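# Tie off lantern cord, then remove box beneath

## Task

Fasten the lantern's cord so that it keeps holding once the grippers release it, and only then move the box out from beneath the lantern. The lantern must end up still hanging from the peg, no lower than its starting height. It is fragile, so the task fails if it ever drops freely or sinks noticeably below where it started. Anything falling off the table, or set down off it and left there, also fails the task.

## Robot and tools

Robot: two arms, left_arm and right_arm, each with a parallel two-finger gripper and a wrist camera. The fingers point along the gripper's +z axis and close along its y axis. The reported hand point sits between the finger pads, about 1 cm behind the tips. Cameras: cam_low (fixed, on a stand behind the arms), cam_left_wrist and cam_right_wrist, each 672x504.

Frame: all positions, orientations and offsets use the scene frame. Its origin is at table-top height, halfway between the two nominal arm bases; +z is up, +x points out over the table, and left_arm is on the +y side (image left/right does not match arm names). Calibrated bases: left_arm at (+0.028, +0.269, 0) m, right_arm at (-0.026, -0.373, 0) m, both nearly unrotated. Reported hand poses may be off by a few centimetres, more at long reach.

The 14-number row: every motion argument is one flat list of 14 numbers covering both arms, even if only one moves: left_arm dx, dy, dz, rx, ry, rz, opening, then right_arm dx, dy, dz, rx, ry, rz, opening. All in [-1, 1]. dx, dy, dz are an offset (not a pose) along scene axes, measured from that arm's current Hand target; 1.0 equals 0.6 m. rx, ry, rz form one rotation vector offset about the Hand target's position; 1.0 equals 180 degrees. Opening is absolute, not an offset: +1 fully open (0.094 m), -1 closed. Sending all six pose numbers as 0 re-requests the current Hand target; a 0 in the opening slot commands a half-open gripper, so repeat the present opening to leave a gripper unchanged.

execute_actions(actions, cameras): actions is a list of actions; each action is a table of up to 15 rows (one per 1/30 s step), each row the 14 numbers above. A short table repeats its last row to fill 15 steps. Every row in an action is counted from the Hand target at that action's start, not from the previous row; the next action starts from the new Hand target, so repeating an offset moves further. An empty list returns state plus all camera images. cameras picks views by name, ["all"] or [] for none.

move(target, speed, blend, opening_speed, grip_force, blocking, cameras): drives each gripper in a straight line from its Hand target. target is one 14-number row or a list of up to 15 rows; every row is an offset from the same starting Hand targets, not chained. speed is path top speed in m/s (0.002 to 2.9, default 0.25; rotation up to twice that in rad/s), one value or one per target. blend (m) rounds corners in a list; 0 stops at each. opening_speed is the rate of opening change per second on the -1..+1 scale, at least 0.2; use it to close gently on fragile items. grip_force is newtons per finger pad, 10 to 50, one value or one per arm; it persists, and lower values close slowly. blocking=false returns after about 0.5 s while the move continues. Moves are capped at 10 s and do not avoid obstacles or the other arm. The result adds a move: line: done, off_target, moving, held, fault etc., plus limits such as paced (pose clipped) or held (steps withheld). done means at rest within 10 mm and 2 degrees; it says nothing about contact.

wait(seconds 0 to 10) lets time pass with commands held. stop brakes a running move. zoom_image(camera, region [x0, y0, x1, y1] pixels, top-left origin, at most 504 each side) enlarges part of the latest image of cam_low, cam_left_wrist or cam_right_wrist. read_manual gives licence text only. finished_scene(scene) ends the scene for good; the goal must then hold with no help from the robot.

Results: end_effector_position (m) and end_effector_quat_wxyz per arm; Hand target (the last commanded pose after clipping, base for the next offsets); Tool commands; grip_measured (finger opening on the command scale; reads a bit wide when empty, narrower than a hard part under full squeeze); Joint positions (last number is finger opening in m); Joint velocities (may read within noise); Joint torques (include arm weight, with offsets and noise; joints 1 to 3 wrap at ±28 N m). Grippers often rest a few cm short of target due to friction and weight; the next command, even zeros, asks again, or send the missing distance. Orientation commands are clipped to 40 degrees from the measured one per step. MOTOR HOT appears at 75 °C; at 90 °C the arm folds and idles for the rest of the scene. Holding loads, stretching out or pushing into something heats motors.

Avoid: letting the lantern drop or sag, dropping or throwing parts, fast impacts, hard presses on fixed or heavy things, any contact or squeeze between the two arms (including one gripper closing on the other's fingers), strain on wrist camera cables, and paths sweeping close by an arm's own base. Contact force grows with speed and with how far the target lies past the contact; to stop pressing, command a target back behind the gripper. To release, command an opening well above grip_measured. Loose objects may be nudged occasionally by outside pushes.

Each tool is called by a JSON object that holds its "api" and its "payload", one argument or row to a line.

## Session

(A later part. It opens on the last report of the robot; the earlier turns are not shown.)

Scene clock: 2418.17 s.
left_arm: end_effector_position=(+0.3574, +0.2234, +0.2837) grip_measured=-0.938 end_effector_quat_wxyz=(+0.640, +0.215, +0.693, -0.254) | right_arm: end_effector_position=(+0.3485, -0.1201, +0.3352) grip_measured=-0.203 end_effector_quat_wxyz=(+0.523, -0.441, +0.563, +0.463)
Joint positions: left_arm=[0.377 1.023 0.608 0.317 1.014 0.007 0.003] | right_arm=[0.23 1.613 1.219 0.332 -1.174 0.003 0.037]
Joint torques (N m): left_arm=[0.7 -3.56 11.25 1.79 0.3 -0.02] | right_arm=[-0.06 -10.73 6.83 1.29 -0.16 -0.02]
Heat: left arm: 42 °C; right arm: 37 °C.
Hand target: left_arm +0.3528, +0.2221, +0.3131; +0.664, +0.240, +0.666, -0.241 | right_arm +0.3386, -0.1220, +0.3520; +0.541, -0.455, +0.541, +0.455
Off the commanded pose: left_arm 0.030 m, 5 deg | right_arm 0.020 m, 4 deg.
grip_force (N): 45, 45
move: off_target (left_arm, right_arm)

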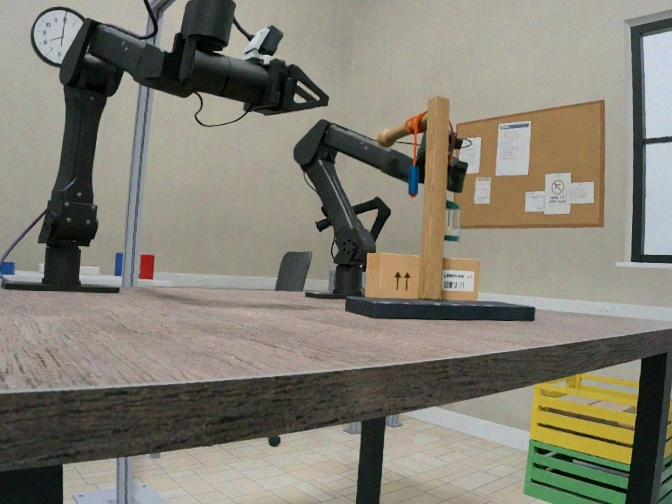

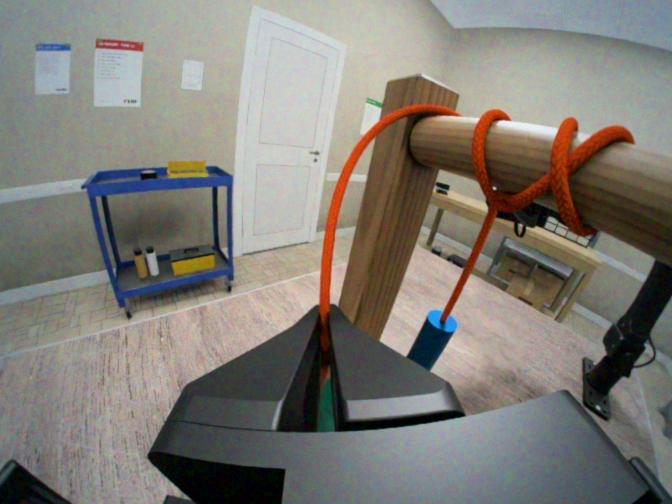

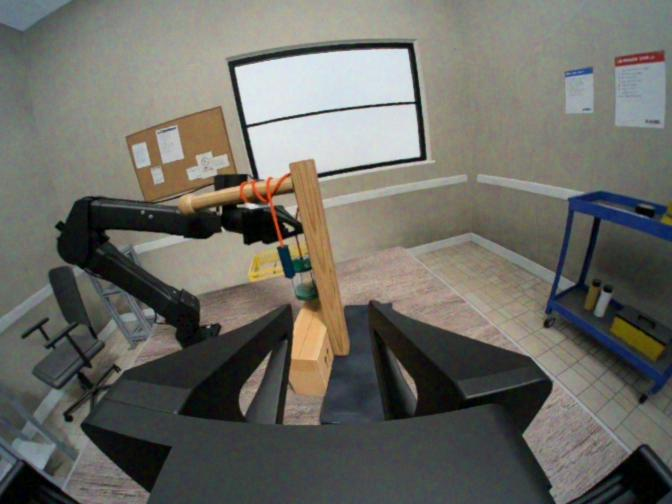

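{"api": "move", "payload": {
  "target": [0,0,0,0,0,0,-1.0,-0.114,0.34,0.03,0,0,0.0278,-0.6],
  "speed": 0.15,
  "cameras": ["cam_right_wrist","cam_left_wrist"]
}}

{"api": "zoom_image", "payload": {
  "camera": "cam_right_wrist",
  "region": [220, 120, 500, 400]
}}

Scene clock: 2437.93 s.
left_arm: end_effector_position=(+0.3574, +0.2234, +0.2835) grip_measured=-0.938 end_effector_quat_wxyz=(+0.640, +0.215, +0.693, -0.254) | right_arm: end_effector_position=(+0.2662, +0.0806, +0.3569) grip_measured=-0.598 end_effector_quat_wxyz=(+0.509, -0.480, +0.528, +0.481)
Joint positions: left_arm=[0.377 1.023 0.608 0.316 1.015 0.007 0.003] | right_arm=[0.789 1.757 1.453 0.279 -0.72 0.003 0.019]
Joint torques (N m): left_arm=[0.72 -3.63 11.28 1.78 0.32 -0.01] | right_arm=[-0.13 -8.76 10.85 1.19 0.03 0.01]
Heat: left arm: 41 °C; right arm: 36 °C.
Hand target: left_arm +0.3528, +0.2221, +0.3131; +0.664, +0.240, +0.666, -0.241 | right_arm +0.2701, +0.0821, +0.3699; +0.521, -0.478, +0.521, +0.478
Off the commanded pose: left_arm 0.030 m, 5 deg | right_arm 0.014 m, 2 deg.
grip_force (N): 45, 45
move: off_target (left_arm, right_arm)
Images, in order (width x height): cam_left_wrist 672x504, cam_right_wrist 672x504.

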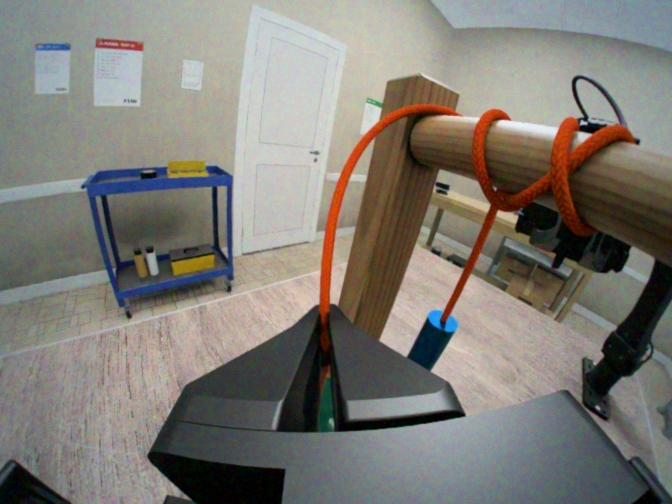

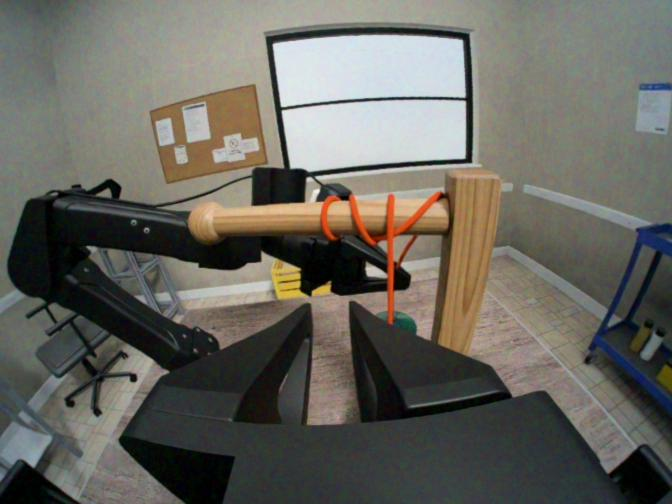

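Scaled by 1.800 from the camera's 672x504 image, which has a finer 960x720 frame.

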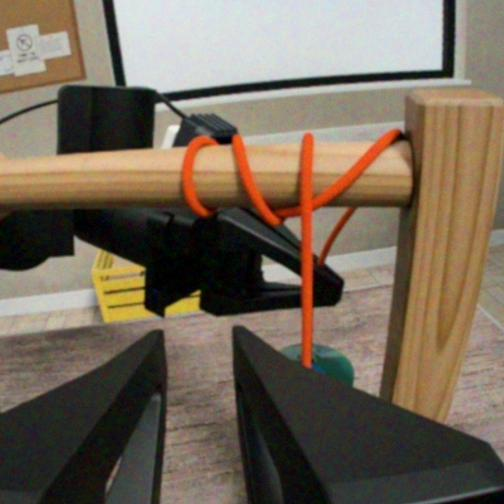

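{"api": "move", "payload": {
  "target": [0,0,0,0,0,0,-1.0,-0.0,0.075,0.035,0,0,0,-0.6],
  "speed": 0.1,
  "cameras": ["cam_right_wrist"]
}}

{"api": "zoom_image", "payload": {
  "camera": "cam_right_wrist",
  "region": [240, 120, 460, 340]
}}

Scene clock: 2456.33 s.
left_arm: end_effector_position=(+0.3574, +0.2234, +0.2835) grip_measured=-0.938 end_effector_quat_wxyz=(+0.640, +0.215, +0.693, -0.254) | right_arm: end_effector_position=(+0.2687, +0.1249, +0.3783) grip_measured=-0.598 end_effector_quat_wxyz=(+0.510, -0.480, +0.529, +0.479)
Joint positions: left_arm=[0.377 1.023 0.608 0.316 1.015 0.007 0.003] | right_arm=[0.861 1.887 1.703 0.16 -0.644 0.003 0.019]
Joint torques (N m): left_arm=[0.7 -3.7 11.25 1.79 0.3 0] | right_arm=[0.12 -9.92 10.89 1.23 0.03 0.01]
Heat: left arm: 41 °C; right arm: 35 °C.
Hand target: left_arm +0.3528, +0.2221, +0.3131; +0.664, +0.240, +0.666, -0.241 | right_arm +0.2703, +0.1270, +0.3908; +0.521, -0.478, +0.521, +0.478
Off the commanded pose: left_arm 0.030 m, 5 deg | right_arm 0.013 m, 2 deg.
grip_force (N): 45, 45
move: off_target (left_arm, right_arm)
Images, in order (width x height): cam_right_wrist 672x504.

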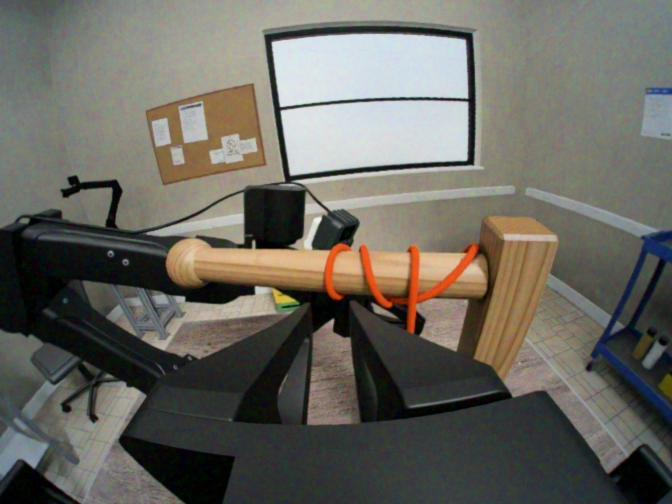

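Scaled by 2.291 from the camera's 672x504 image, which has a finer 960x720 frame.

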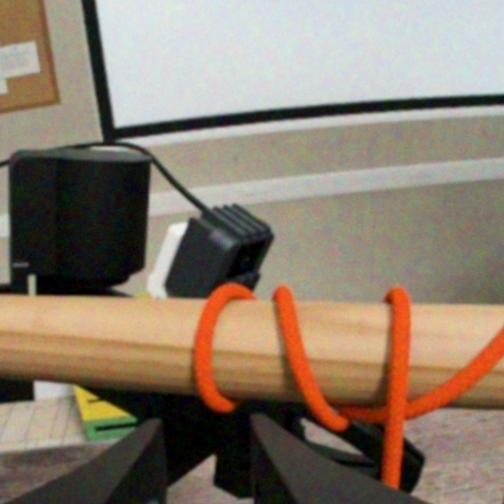

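{"api": "move", "payload": {
  "target": [
    [0,0,0,0,0,0,-1.0,0.003,0.044,0.005,0,0,0,-0.6],
    [0,0,0,0,0,0,-1.0,0.003,0.044,0.005,0,0,0,-1.0]
  ],
  "speed": 0.05,
  "opening_speed": 0.5,
  "cameras": ["cam_right_wrist"]
}}

{"api": "zoom_image", "payload": {
  "camera": "cam_right_wrist",
  "region": [240, 200, 460, 420]
}}

Scene clock: 2475.57 s.
left_arm: end_effector_position=(+0.3574, +0.2234, +0.2835) grip_measured=-0.938 end_effector_quat_wxyz=(+0.640, +0.215, +0.693, -0.254) | right_arm: end_effector_position=(+0.2704, +0.1451, +0.3829) grip_measured=-0.985 end_effector_quat_wxyz=(+0.504, -0.482, +0.532, +0.480)
Joint positions: left_arm=[0.377 1.023 0.608 0.316 1.015 0.007 0.003] | right_arm=[0.886 1.962 1.836 0.088 -0.627 0.003 0.001]
Joint torques (N m): left_arm=[0.69 -3.63 11.34 1.79 0.29 -0.01] | right_arm=[0.96 -9.46 11.04 1.47 0.21 0.02]
Heat: left arm: 41 °C; right arm: 36 °C.
Hand target: left_arm +0.3528, +0.2221, +0.3131; +0.664, +0.240, +0.666, -0.241 | right_arm +0.2720, +0.1534, +0.3940; +0.521, -0.478, +0.521, +0.478
Off the commanded pose: left_arm 0.030 m, 5 deg | right_arm 0.014 m, 2 deg.
grip_force (N): 45, 45
move: off_target (left_arm, right_arm); target 2's new opening was sent with right_arm's hand 0.014 m and 2 deg from that target
Images, in order (width x height): cam_right_wrist 672x504.

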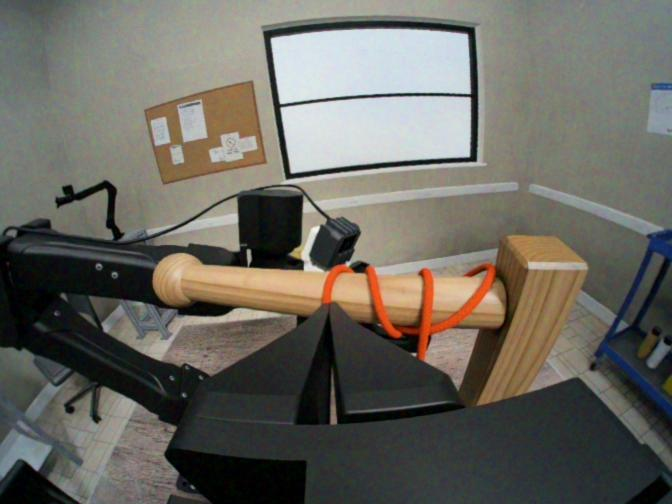

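Scaled by 2.291 from the camera's 672x504 image, which has a finer 960x720 frame.

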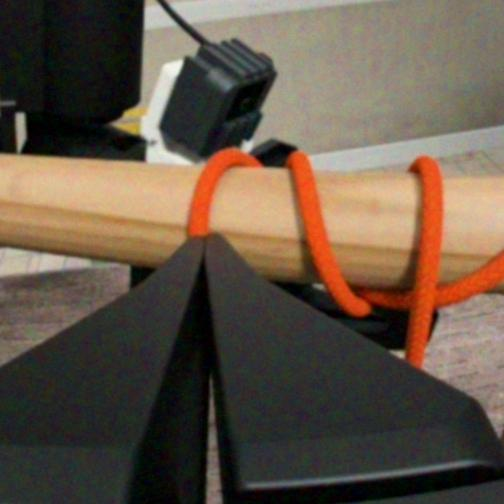

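{"api": "move", "payload": {
  "target": [
    [0,0,0,0,0,0,-1.0,0,0,0,0,0,0,-0.6],
    [0,0,0,0,0,0,-1.0,0.0,0.018,-0.004,0,0,0,-0.6],
    [0,0,0,0,0,0,-1.0,0.0,0.018,-0.004,0,0,0,-1.0]
  ],
  "speed": 0.05,
  "opening_speed": 0.8,
  "cameras": ["cam_right_wrist"]
}}

{"api": "zoom_image", "payload": {
  "camera": "cam_right_wrist",
  "region": [240, 200, 460, 420]
}}

Scene clock: 2487.17 s.
left_arm: end_effector_position=(+0.3574, +0.2234, +0.2835) grip_measured=-0.938 end_effector_quat_wxyz=(+0.640, +0.215, +0.693, -0.254) | right_arm: end_effector_position=(+0.2752, +0.1510, +0.3822) grip_measured=-0.952 end_effector_quat_wxyz=(+0.506, -0.478, +0.537, +0.476)
Joint positions: left_arm=[0.377 1.023 0.608 0.316 1.015 0.007 0.003] | right_arm=[0.892 1.988 1.873 0.073 -0.604 0.003 0.002]
Joint torques (N m): left_arm=[0.68 -3.69 11.3 1.79 0.3 0] | right_arm=[1.69 -8.98 11.25 1.58 0.14 0.02]
Heat: left arm: 41 °C; right arm: 36 °C.
Hand target: left_arm +0.3528, +0.2221, +0.3131; +0.664, +0.240, +0.666, -0.241 | right_arm +0.2721, +0.1642, +0.3915; +0.521, -0.478, +0.521, +0.478
Off the commanded pose: left_arm 0.030 m, 5 deg | right_arm 0.017 m, 3 deg.
grip_force (N): 45, 45
move: off_target (left_arm, right_arm); target 3's new opening was sent with right_arm's hand 0.016 m and 3 deg from that target
Images, in order (width x height): cam_right_wrist 672x504.

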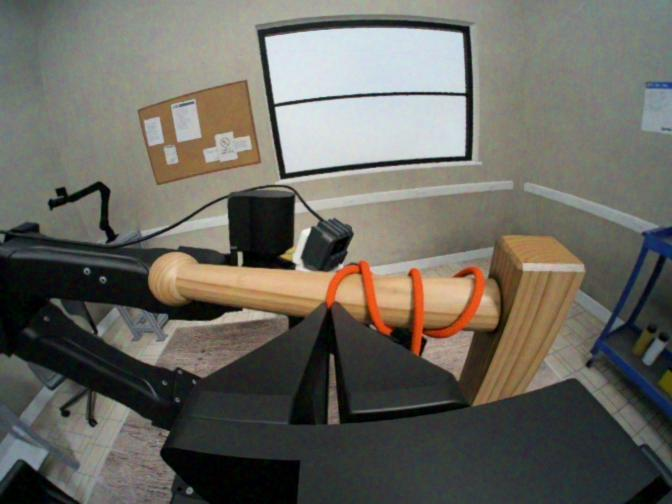

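Scaled by 2.291 from the camera's 672x504 image, which has a finer 960x720 frame.

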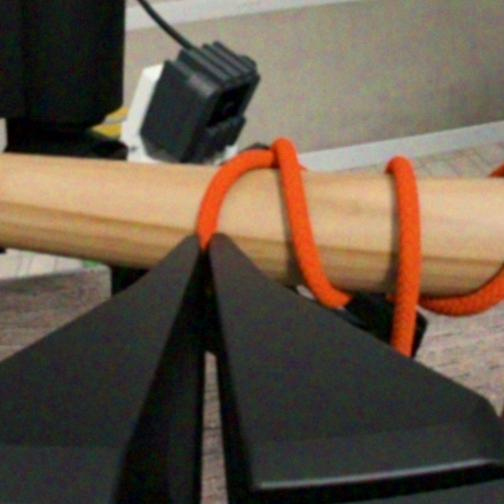

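{"api": "move", "payload": {
  "target": [0,0,0,0,0,0,-1.0,0,-0.085,0,0,0,0,-1.0],
  "speed": 0.03,
  "cameras": ["cam_right_wrist","cam_left_wrist"]
}}

{"api": "zoom_image", "payload": {
  "camera": "cam_right_wrist",
  "region": [240, 200, 460, 420]
}}

Scene clock: 2498.70 s.
left_arm: end_effector_position=(+0.3573, +0.2232, +0.2835) grip_measured=-0.938 end_effector_quat_wxyz=(+0.639, +0.215, +0.693, -0.255) | right_arm: end_effector_position=(+0.2811, +0.1268, +0.3688) grip_measured=-0.958 end_effector_quat_wxyz=(+0.510, -0.475, +0.539, +0.473)
Joint positions: left_arm=[0.377 1.023 0.608 0.316 1.016 0.007 0.003] | right_arm=[0.849 1.917 1.717 0.161 -0.635 0.003 0.002]
Joint torques (N m): left_arm=[0.7 -3.64 11.29 1.77 0.3 0.01] | right_arm=[-0.79 -15.15 6.61 1.26 -0.28 0]
Heat: left arm: 41 °C; right arm: 36 °C.
Hand target: left_arm +0.3528, +0.2221, +0.3131; +0.664, +0.240, +0.666, -0.241 | right_arm +0.2720, +0.1133, +0.3915; +0.521, -0.478, +0.521, +0.478
Off the commanded pose: left_arm 0.030 m, 5 deg | right_arm 0.028 m, 2 deg.
grip_force (N): 45, 45
move: off_target (left_arm, right_arm)
Images, in order (width x height): cam_left_wrist 672x504, cam_right_wrist 672x504.

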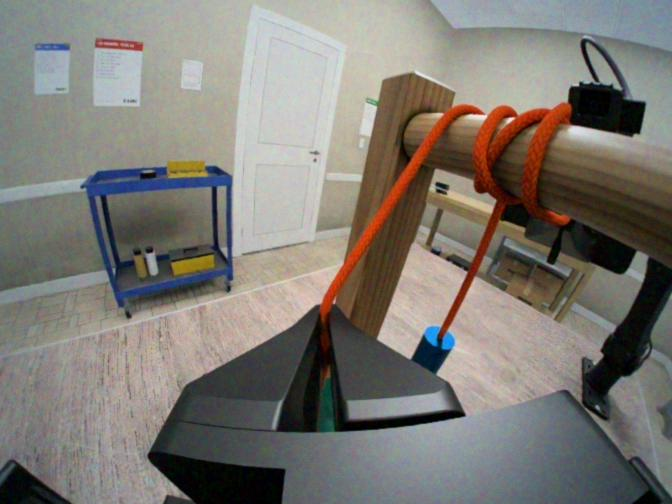

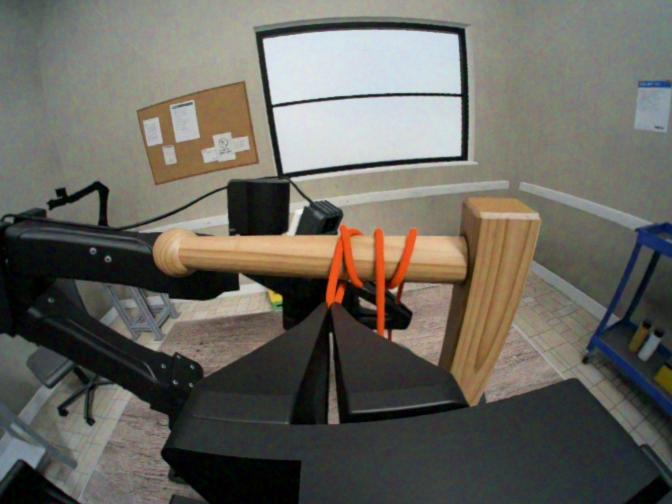

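Scaled by 2.291 from the camera's 672x504 image, which has a finer 960x720 frame.

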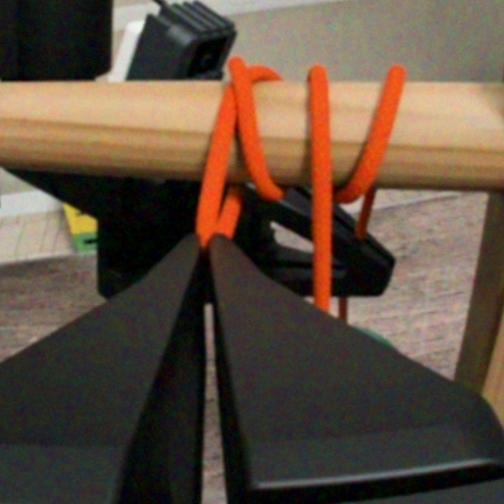

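{"api": "move", "payload": {
  "target": [0,0,0.033,0,0,0,-1.0,0,-0.04,0,0,0,0,-1.0],
  "speed": 0.03,
  "cameras": ["cam_right_wrist","cam_left_wrist","cam_low"]
}}

{"api": "zoom_image", "payload": {
  "camera": "cam_right_wrist",
  "region": [240, 200, 460, 420]
}}

{"api": "zoom_image", "payload": {
  "camera": "cam_low",
  "region": [380, 80, 500, 310]
}}

Scene clock: 2512.87 s.
left_arm: end_effector_position=(+0.3583, +0.2235, +0.3040) grip_measured=-0.938 end_effector_quat_wxyz=(+0.641, +0.217, +0.691, -0.254) | right_arm: end_effector_position=(+0.2809, +0.1031, +0.3654) grip_measured=-0.959 end_effector_quat_wxyz=(+0.504, -0.475, +0.543, +0.474)
Joint positions: left_arm=[0.377 1.016 0.683 0.237 1.016 0.007 0.003] | right_arm=[0.81 1.849 1.625 0.17 -0.678 0.003 0.002]
Joint torques (N m): left_arm=[0.72 -3.55 11.33 1.75 0.28 0] | right_arm=[-0.88 -14.72 6.8 1.34 -0.25 -0.01]
Heat: left arm: 42 °C; right arm: 36 °C.
Hand target: left_arm +0.3527, +0.2221, +0.3330; +0.664, +0.240, +0.666, -0.241 | right_arm +0.2720, +0.0893, +0.3916; +0.521, -0.478, +0.521, +0.478
Off the commanded pose: left_arm 0.029 m, 5 deg | right_arm 0.031 m, 3 deg.
grip_force (N): 45, 45
move: off_target (left_arm, right_arm)

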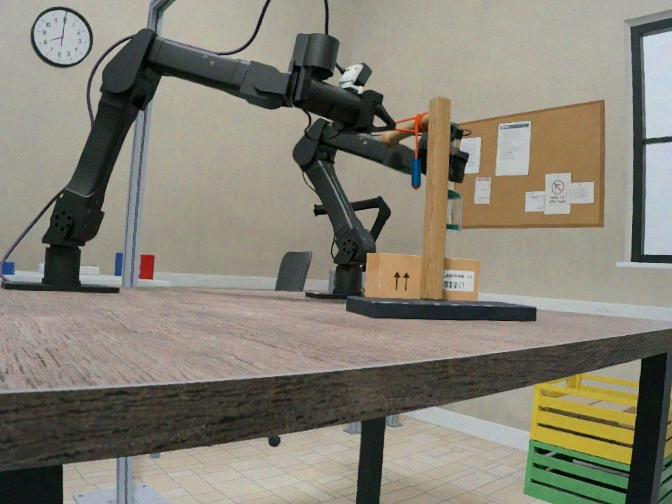

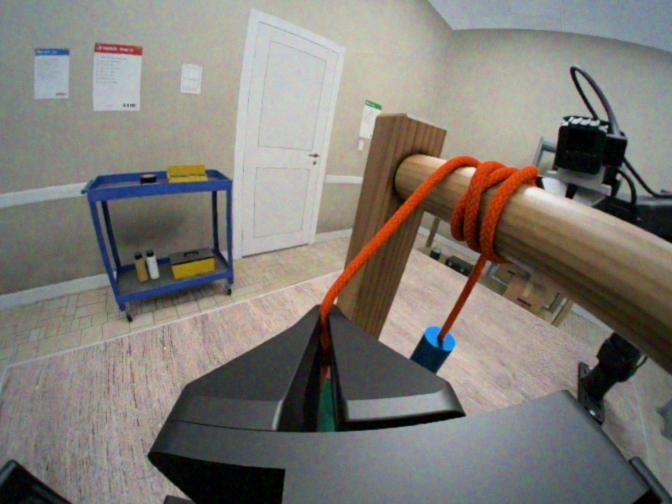

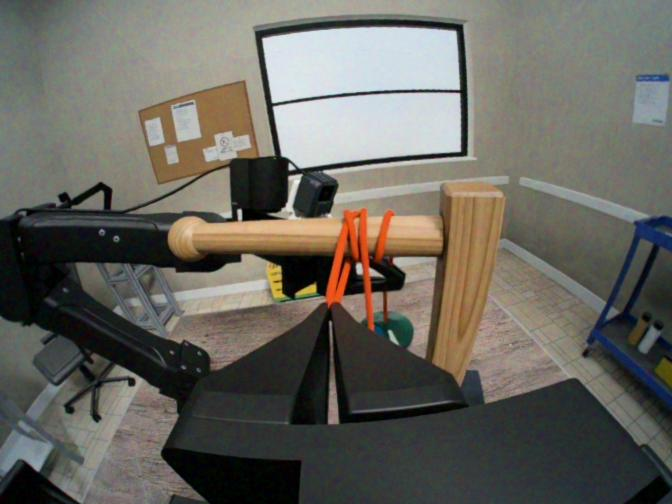

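Scaled by 2.291 from the camera's 672x504 image, which has a finer 960x720 frame.

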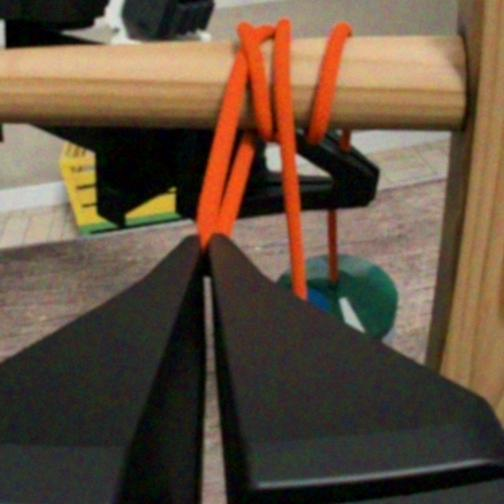

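Scaled by 2.191 from the camera's 672x504 image, which has a finer 960x720 frame.

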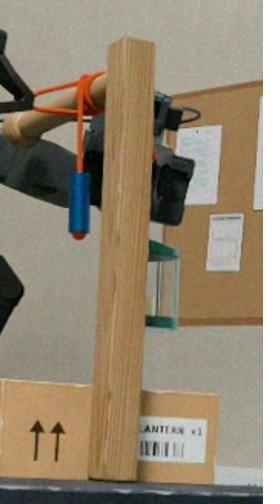

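{"api": "move", "payload": {
  "target": [
    [0,0,0,0,0,0,-1.0,0,0,0,0,0,0,-0.3],
    [0,0,0,0,0,0,-1.0,0,-0.1,0,0,0,0,-0.3],
    [0,0,0,0,0,0,-1.0,0.0467,-0.0155,-0.2027,0,0,0,-0.1]
  ],
  "speed": [0.1,0.1,0.15],
  "opening_speed": 0.6,
  "blend": [0,0.02,0],
  "cameras": ["cam_right_wrist","cam_left_wrist","cam_low"]
}}

{"api": "zoom_image", "payload": {
  "camera": "cam_right_wrist",
  "region": [240, 60, 480, 360]
}}

{"api": "zoom_image", "payload": {
  "camera": "cam_low",
  "region": [380, 80, 500, 310]
}}

Scene clock: 2540.70 s.
left_arm: end_effector_position=(+0.3583, +0.2234, +0.3037) grip_measured=-0.938 end_effector_quat_wxyz=(+0.640, +0.216, +0.692, -0.254) | right_arm: end_effector_position=(+0.3010, +0.0779, +0.2637) grip_measured=-0.103 end_effector_quat_wxyz=(+0.509, -0.478, +0.532, +0.480)
Joint positions: left_arm=[0.377 1.016 0.683 0.236 1.017 0.007 0.003] | right_arm=[0.728 1.92 1.287 0.602 -0.774 0.003 0.042]
Joint torques (N m): left_arm=[0.7 -3.58 11.3 1.77 0.29 -0.01] | right_arm=[0.4 -10.28 7.19 1.51 0.03 0]
Heat: left arm: 46 °C; right arm: 38 °C.
Hand target: left_arm +0.3527, +0.2221, +0.3329; +0.664, +0.240, +0.666, -0.241 | right_arm +0.3001, +0.0799, +0.2700; +0.521, -0.478, +0.521, +0.478
Off the commanded pose: left_arm 0.030 m, 5 deg | right_arm 0.007 m, 2 deg.
grip_force (N): 45, 45
move: off_target (left_arm)

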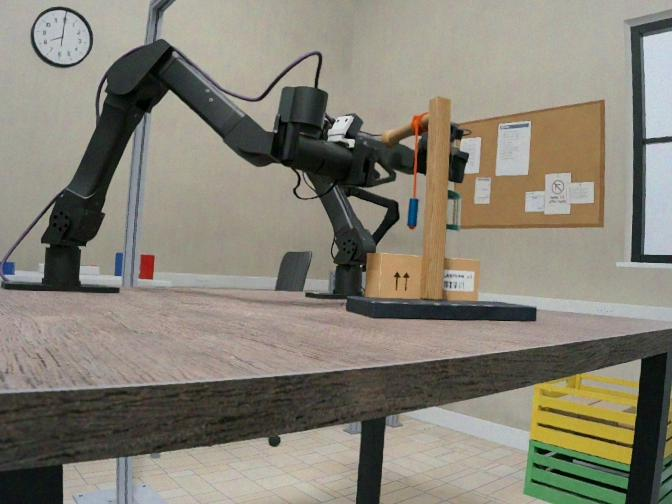

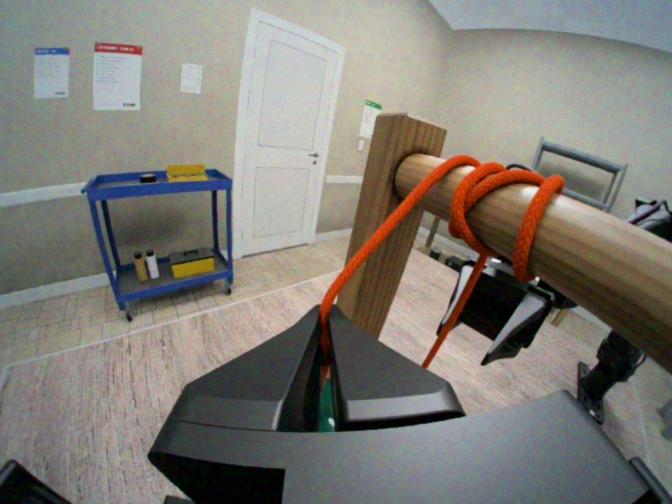

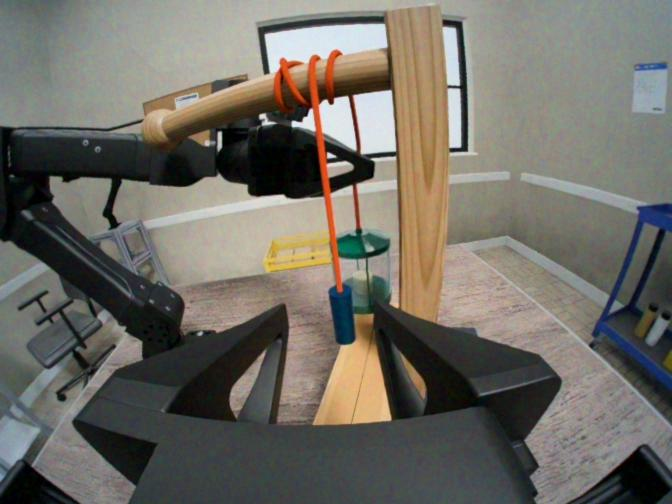

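Scaled by 1.680 from the camera's 672x504 image, which has a finer 960x720 frame.

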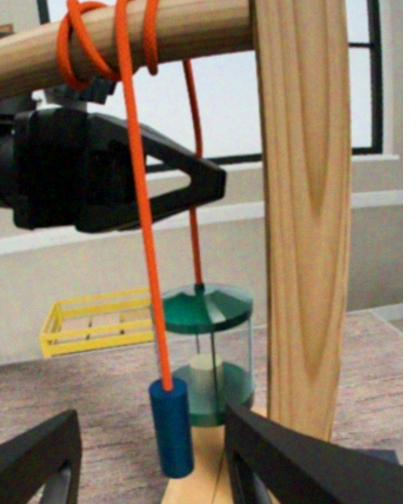

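Scaled by 2.191 from the camera's 672x504 image, which has a finer 960x720 frame.

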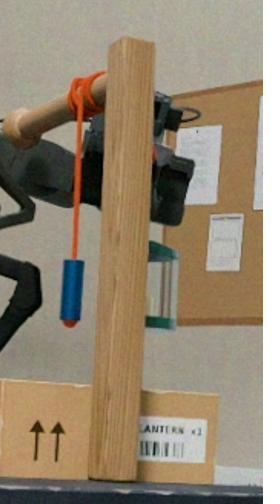

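{"api": "move", "payload": {
  "target": [
    [0,0,0,0,0,0,-1.0,0.015,0.0,-0.065,0,0,0,-0.25],
    [0,0,0,0,0,0,-1.0,0.025,0.128,-0.065,0,0,0,-0.25]
  ],
  "speed": [0.12,0.08],
  "opening_speed": 0.6,
  "blend": [0.01,0],
  "cameras": ["cam_right_wrist"]
}}

{"api": "zoom_image", "payload": {
  "camera": "cam_right_wrist",
  "region": [220, 150, 460, 390]
}}

Scene clock: 2563.13 s.
left_arm: end_effector_position=(+0.3583, +0.2234, +0.3037) grip_measured=-0.938 end_effector_quat_wxyz=(+0.640, +0.216, +0.692, -0.254) | right_arm: end_effector_position=(+0.3116, +0.1518, +0.2225) grip_measured=-0.247 end_effector_quat_wxyz=(+0.512, -0.479, +0.527, +0.480)
Joint positions: left_arm=[0.377 1.016 0.683 0.236 1.017 0.007 0.003] | right_arm=[0.831 2.194 1.518 0.658 -0.675 0.003 0.035]
Joint torques (N m): left_arm=[0.7 -3.55 11.28 1.76 0.27 -0.02] | right_arm=[0.23 -11.78 10.1 1.19 0.05 0.01]
Heat: left arm: 48 °C; right arm: 38 °C.
Hand target: left_arm +0.3527, +0.2221, +0.3329; +0.664, +0.240, +0.666, -0.241 | right_arm +0.3151, +0.1567, +0.2311; +0.521, -0.478, +0.521, +0.478
Off the commanded pose: left_arm 0.030 m, 5 deg | right_arm 0.010 m, 1 deg.
grip_force (N): 45, 45
move: off_target (left_arm)
Images, in order (width x height): cam_right_wrist 672x504.

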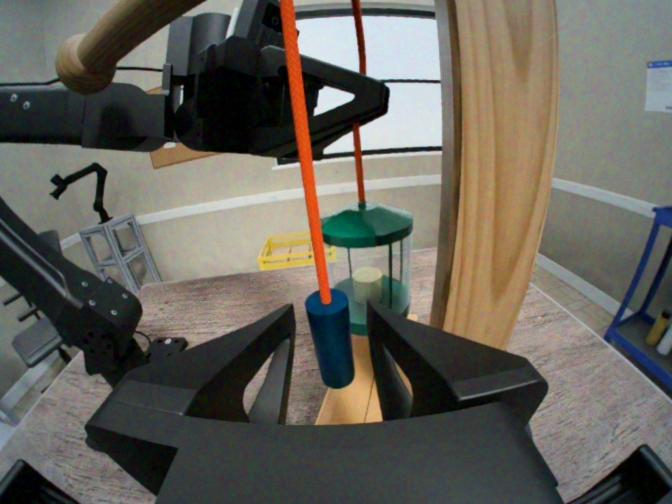

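Scaled by 2.100 from the camera's 672x504 image, which has a finer 960x720 frame.

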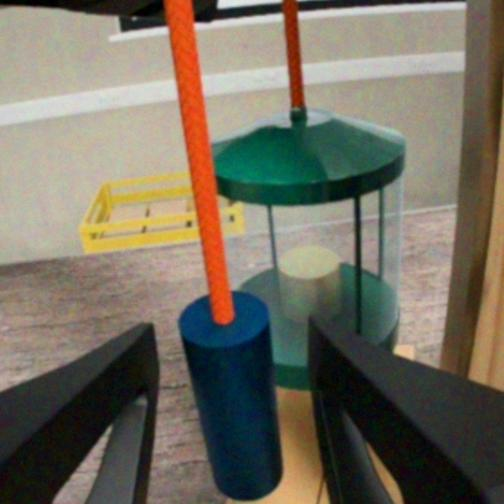

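{"api": "move", "payload": {
  "target": [0,0,0,0,0,0,-1.0,0,0,0,0,0,0,-0.9],
  "opening_speed": 0.5,
  "cameras": ["cam_right_wrist"]
}}

Scene clock: 2569.73 s.
left_arm: end_effector_position=(+0.3583, +0.2234, +0.3037) grip_measured=-0.938 end_effector_quat_wxyz=(+0.640, +0.216, +0.692, -0.254) | right_arm: end_effector_position=(+0.3118, +0.1518, +0.2223) grip_measured=-0.616 end_effector_quat_wxyz=(+0.512, -0.479, +0.527, +0.480)
Joint positions: left_arm=[0.377 1.016 0.683 0.236 1.017 0.007 0.003] | right_arm=[0.831 2.194 1.518 0.657 -0.674 0.003 0.018]
Joint torques (N m): left_arm=[0.75 -3.58 11.36 1.76 0.27 0] | right_arm=[0.21 -11.79 10.09 1.2 0.04 0.01]
Heat: left arm: 48 °C; right arm: 38 °C.
Hand target: left_arm +0.3527, +0.2221, +0.3329; +0.664, +0.240, +0.666, -0.241 | right_arm +0.3151, +0.1567, +0.2311; +0.521, -0.478, +0.521, +0.478
Off the commanded pose: left_arm 0.030 m, 5 deg | right_arm 0.011 m, 1 deg.
grip_force (N): 45, 45
move: off_target (left_arm, right_arm)
Images, in order (width x height): cam_right_wrist 672x504.

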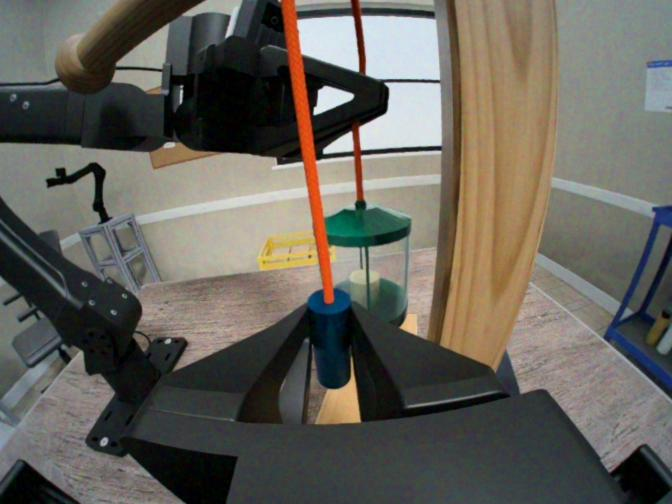

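{"api": "move", "payload": {
  "target": [0,0,0,0,0,0,-1.0,0,-0.05,-0.05,0,0,0,-0.9],
  "speed": 0.05,
  "cameras": ["cam_right_wrist","cam_left_wrist","cam_low"]
}}

{"api": "zoom_image", "payload": {
  "camera": "cam_left_wrist",
  "region": [380, 120, 620, 360]
}}

{"api": "zoom_image", "payload": {
  "camera": "cam_low",
  "region": [380, 80, 500, 310]
}}

Scene clock: 2581.73 s.
left_arm: end_effector_position=(+0.3582, +0.2234, +0.3037) grip_measured=-0.938 end_effector_quat_wxyz=(+0.640, +0.217, +0.692, -0.255) | right_arm: end_effector_position=(+0.3142, +0.1316, +0.2157) grip_measured=-0.616 end_effector_quat_wxyz=(+0.541, -0.478, +0.498, +0.480)
Joint positions: left_arm=[0.377 1.016 0.683 0.236 1.017 0.007 0.003] | right_arm=[0.797 2.194 1.412 0.844 -0.707 0.003 0.018]
Joint torques (N m): left_arm=[0.75 -3.62 11.33 1.77 0.27 0] | right_arm=[-0.64 -12.81 4.83 0.83 -0.03 0.02]
Heat: left arm: 48 °C; right arm: 38 °C.
Hand target: left_arm +0.3527, +0.2221, +0.3329; +0.664, +0.240, +0.666, -0.241 | right_arm +0.3151, +0.1267, +0.2011; +0.521, -0.478, +0.521, +0.478
Off the commanded pose: left_arm 0.030 m, 5 deg | right_arm 0.015 m, 3 deg.
grip_force (N): 45, 45
move: off_target (left_arm, right_arm)

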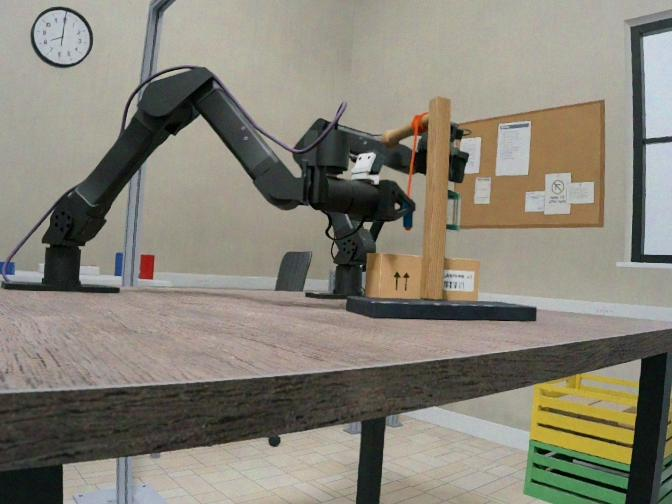

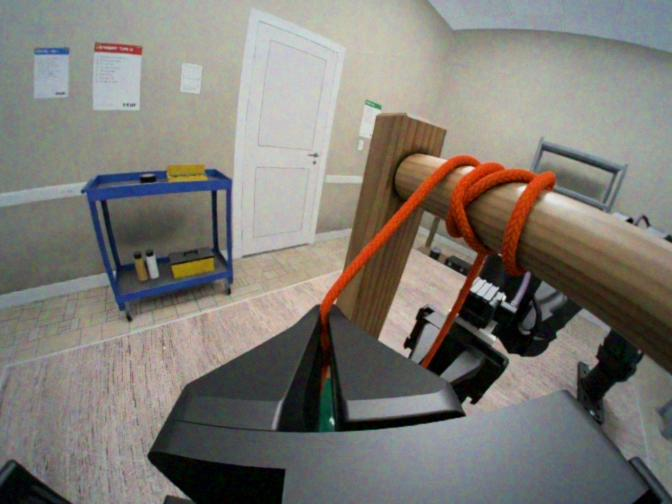

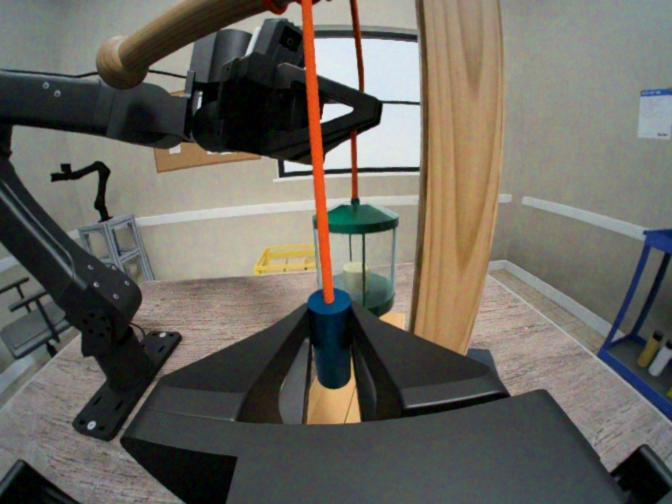

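Scaled by 2.100 from the camera's 672x504 image, which has a finer 960x720 frame.

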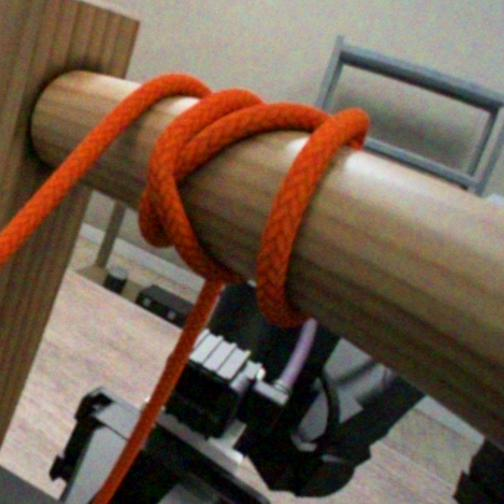

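Scaled by 2.191 from the camera's 672x504 image, which has a finer 960x720 frame.

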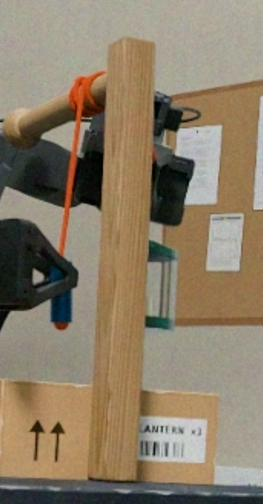

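{"api": "move", "payload": {
  "target": [-0.03,-0.008,-0.05,0,0,0,-1.0,0,-0.01,-0.01,0,0,0,-0.9],
  "speed": 0.03,
  "cameras": ["cam_right_wrist","cam_left_wrist","cam_low"]
}}

{"api": "zoom_image", "payload": {
  "camera": "cam_low",
  "region": [380, 80, 500, 310]
}}

Scene clock: 2599.17 s.
left_arm: end_effector_position=(+0.3396, +0.2170, +0.2975) grip_measured=-0.938 end_effector_quat_wxyz=(+0.654, +0.232, +0.676, -0.247) | right_arm: end_effector_position=(+0.3134, +0.1267, +0.2152) grip_measured=-0.616 end_effector_quat_wxyz=(+0.550, -0.478, +0.489, +0.481)
Joint positions: left_arm=[0.383 0.932 0.589 0.3 1.035 0.007 0.003] | right_arm=[0.79 2.194 1.386 0.897 -0.715 0.003 0.018]
Joint torques (N m): left_arm=[0.9 -2.41 6.84 1.84 0.18 -0.02] | right_arm=[-0.79 -12.81 4.37 0.63 -0.04 0.03]
Heat: left arm: 48 °C; right arm: 39 °C.
Hand target: left_arm +0.3348, +0.2173, +0.3029; +0.664, +0.240, +0.666, -0.241 | right_arm +0.3150, +0.1207, +0.1951; +0.521, -0.478, +0.521, +0.478
Off the commanded pose: left_arm 0.007 m, 2 deg | right_arm 0.021 m, 5 deg.
grip_force (N): 45, 45
move: off_target (right_arm)

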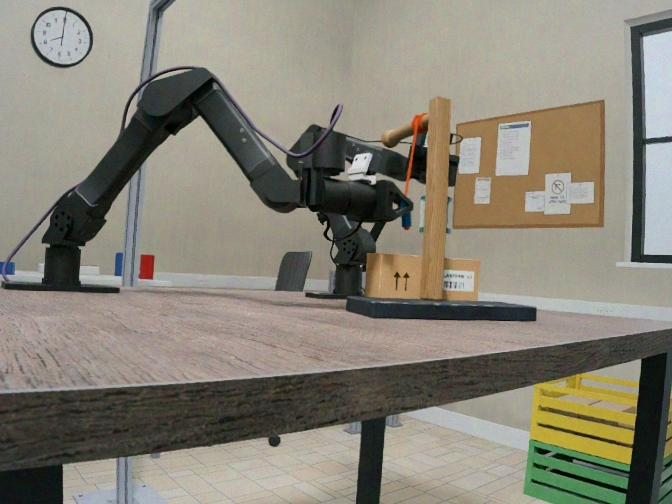

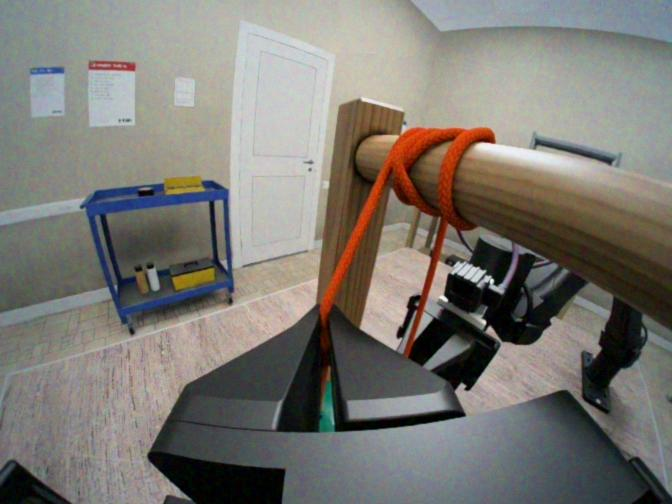

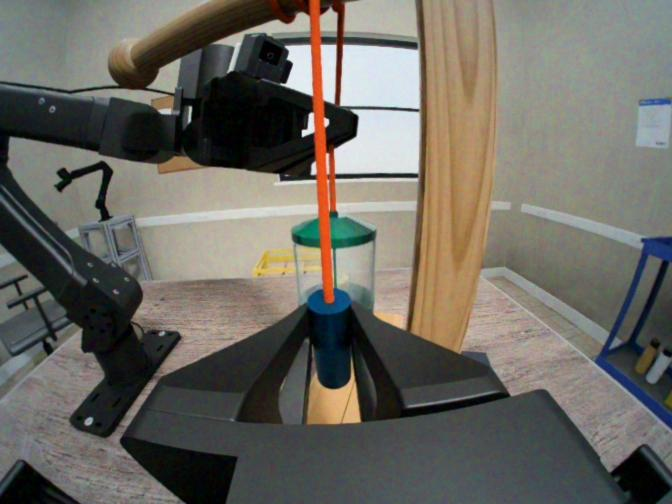

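Scaled by 2.191 from the camera's 672x504 image, which has a finer 960x720 frame.

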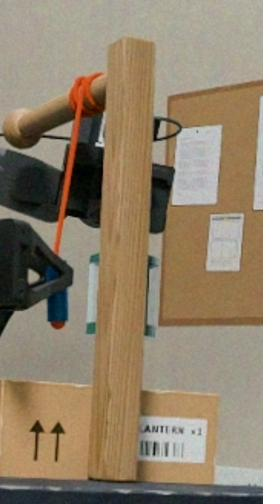

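{"api": "move", "payload": {
  "target": [-0.01,-0.005,-0.045,0,0,0,-1.0,0,0,0,0,0,0,-0.9],
  "speed": 0.03,
  "cameras": ["cam_right_wrist","cam_left_wrist","cam_low"]
}}

{"api": "zoom_image", "payload": {
  "camera": "cam_low",
  "region": [380, 80, 500, 310]
}}

{"api": "zoom_image", "payload": {
  "camera": "cam_left_wrist",
  "region": [300, 100, 540, 340]
}}

Scene clock: 2608.20 s.
left_arm: end_effector_position=(+0.3300, +0.2124, +0.2923) grip_measured=-0.938 end_effector_quat_wxyz=(+0.680, +0.259, +0.647, -0.228) | right_arm: end_effector_position=(+0.3134, +0.1267, +0.2152) grip_measured=-0.616 end_effector_quat_wxyz=(+0.550, -0.478, +0.489, +0.481)
Joint positions: left_arm=[0.383 0.902 0.491 0.469 1.047 0.007 0.003] | right_arm=[0.79 2.194 1.386 0.897 -0.715 0.003 0.018]
Joint torques (N m): left_arm=[0.53 -1.16 5.44 1.13 -0.03 -0.07] | right_arm=[-0.79 -12.81 4.36 0.63 -0.04 0.04]
Heat: left arm: 46 °C; right arm: 39 °C.
Hand target: left_arm +0.3287, +0.2142, +0.2758; +0.664, +0.240, +0.666, -0.241 | right_arm +0.3151, +0.1207, +0.1951; +0.521, -0.478, +0.521, +0.478
Off the commanded pose: left_arm 0.017 m, 4 deg | right_arm 0.021 m, 5 deg.
grip_force (N): 45, 45
move: off_target (left_arm, right_arm)

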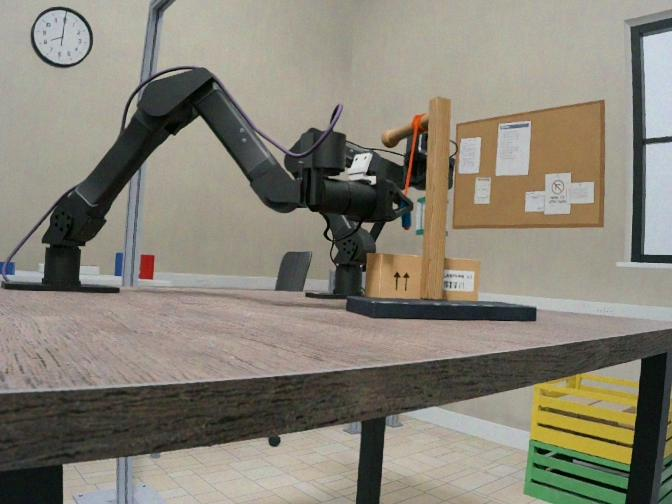

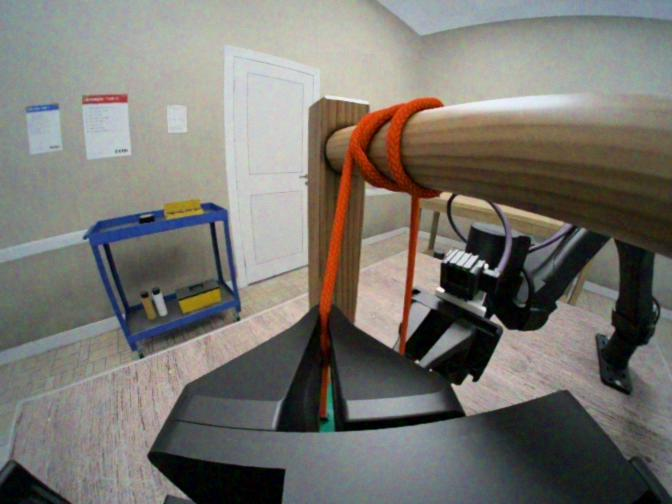

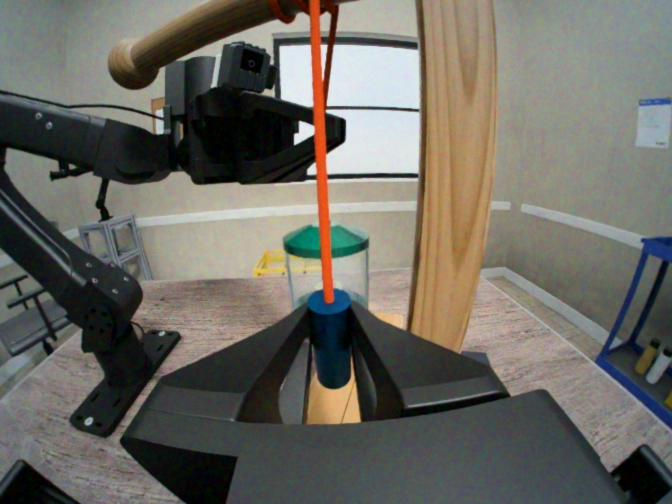

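Scaled by 2.191 from the camera's 672x504 image, which has a finer 960x720 frame.

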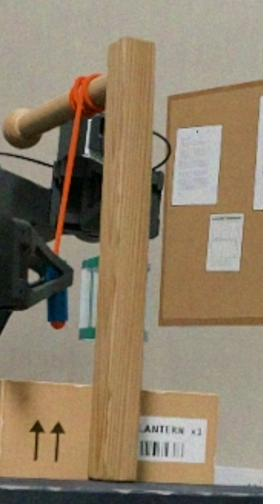

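Scaled by 2.100 from the camera's 672x504 image, which has a finer 960x720 frame.

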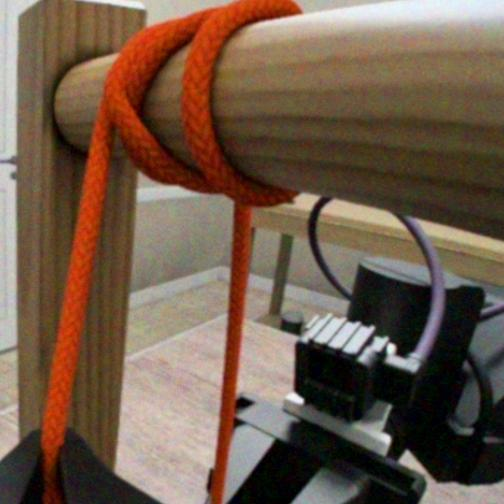

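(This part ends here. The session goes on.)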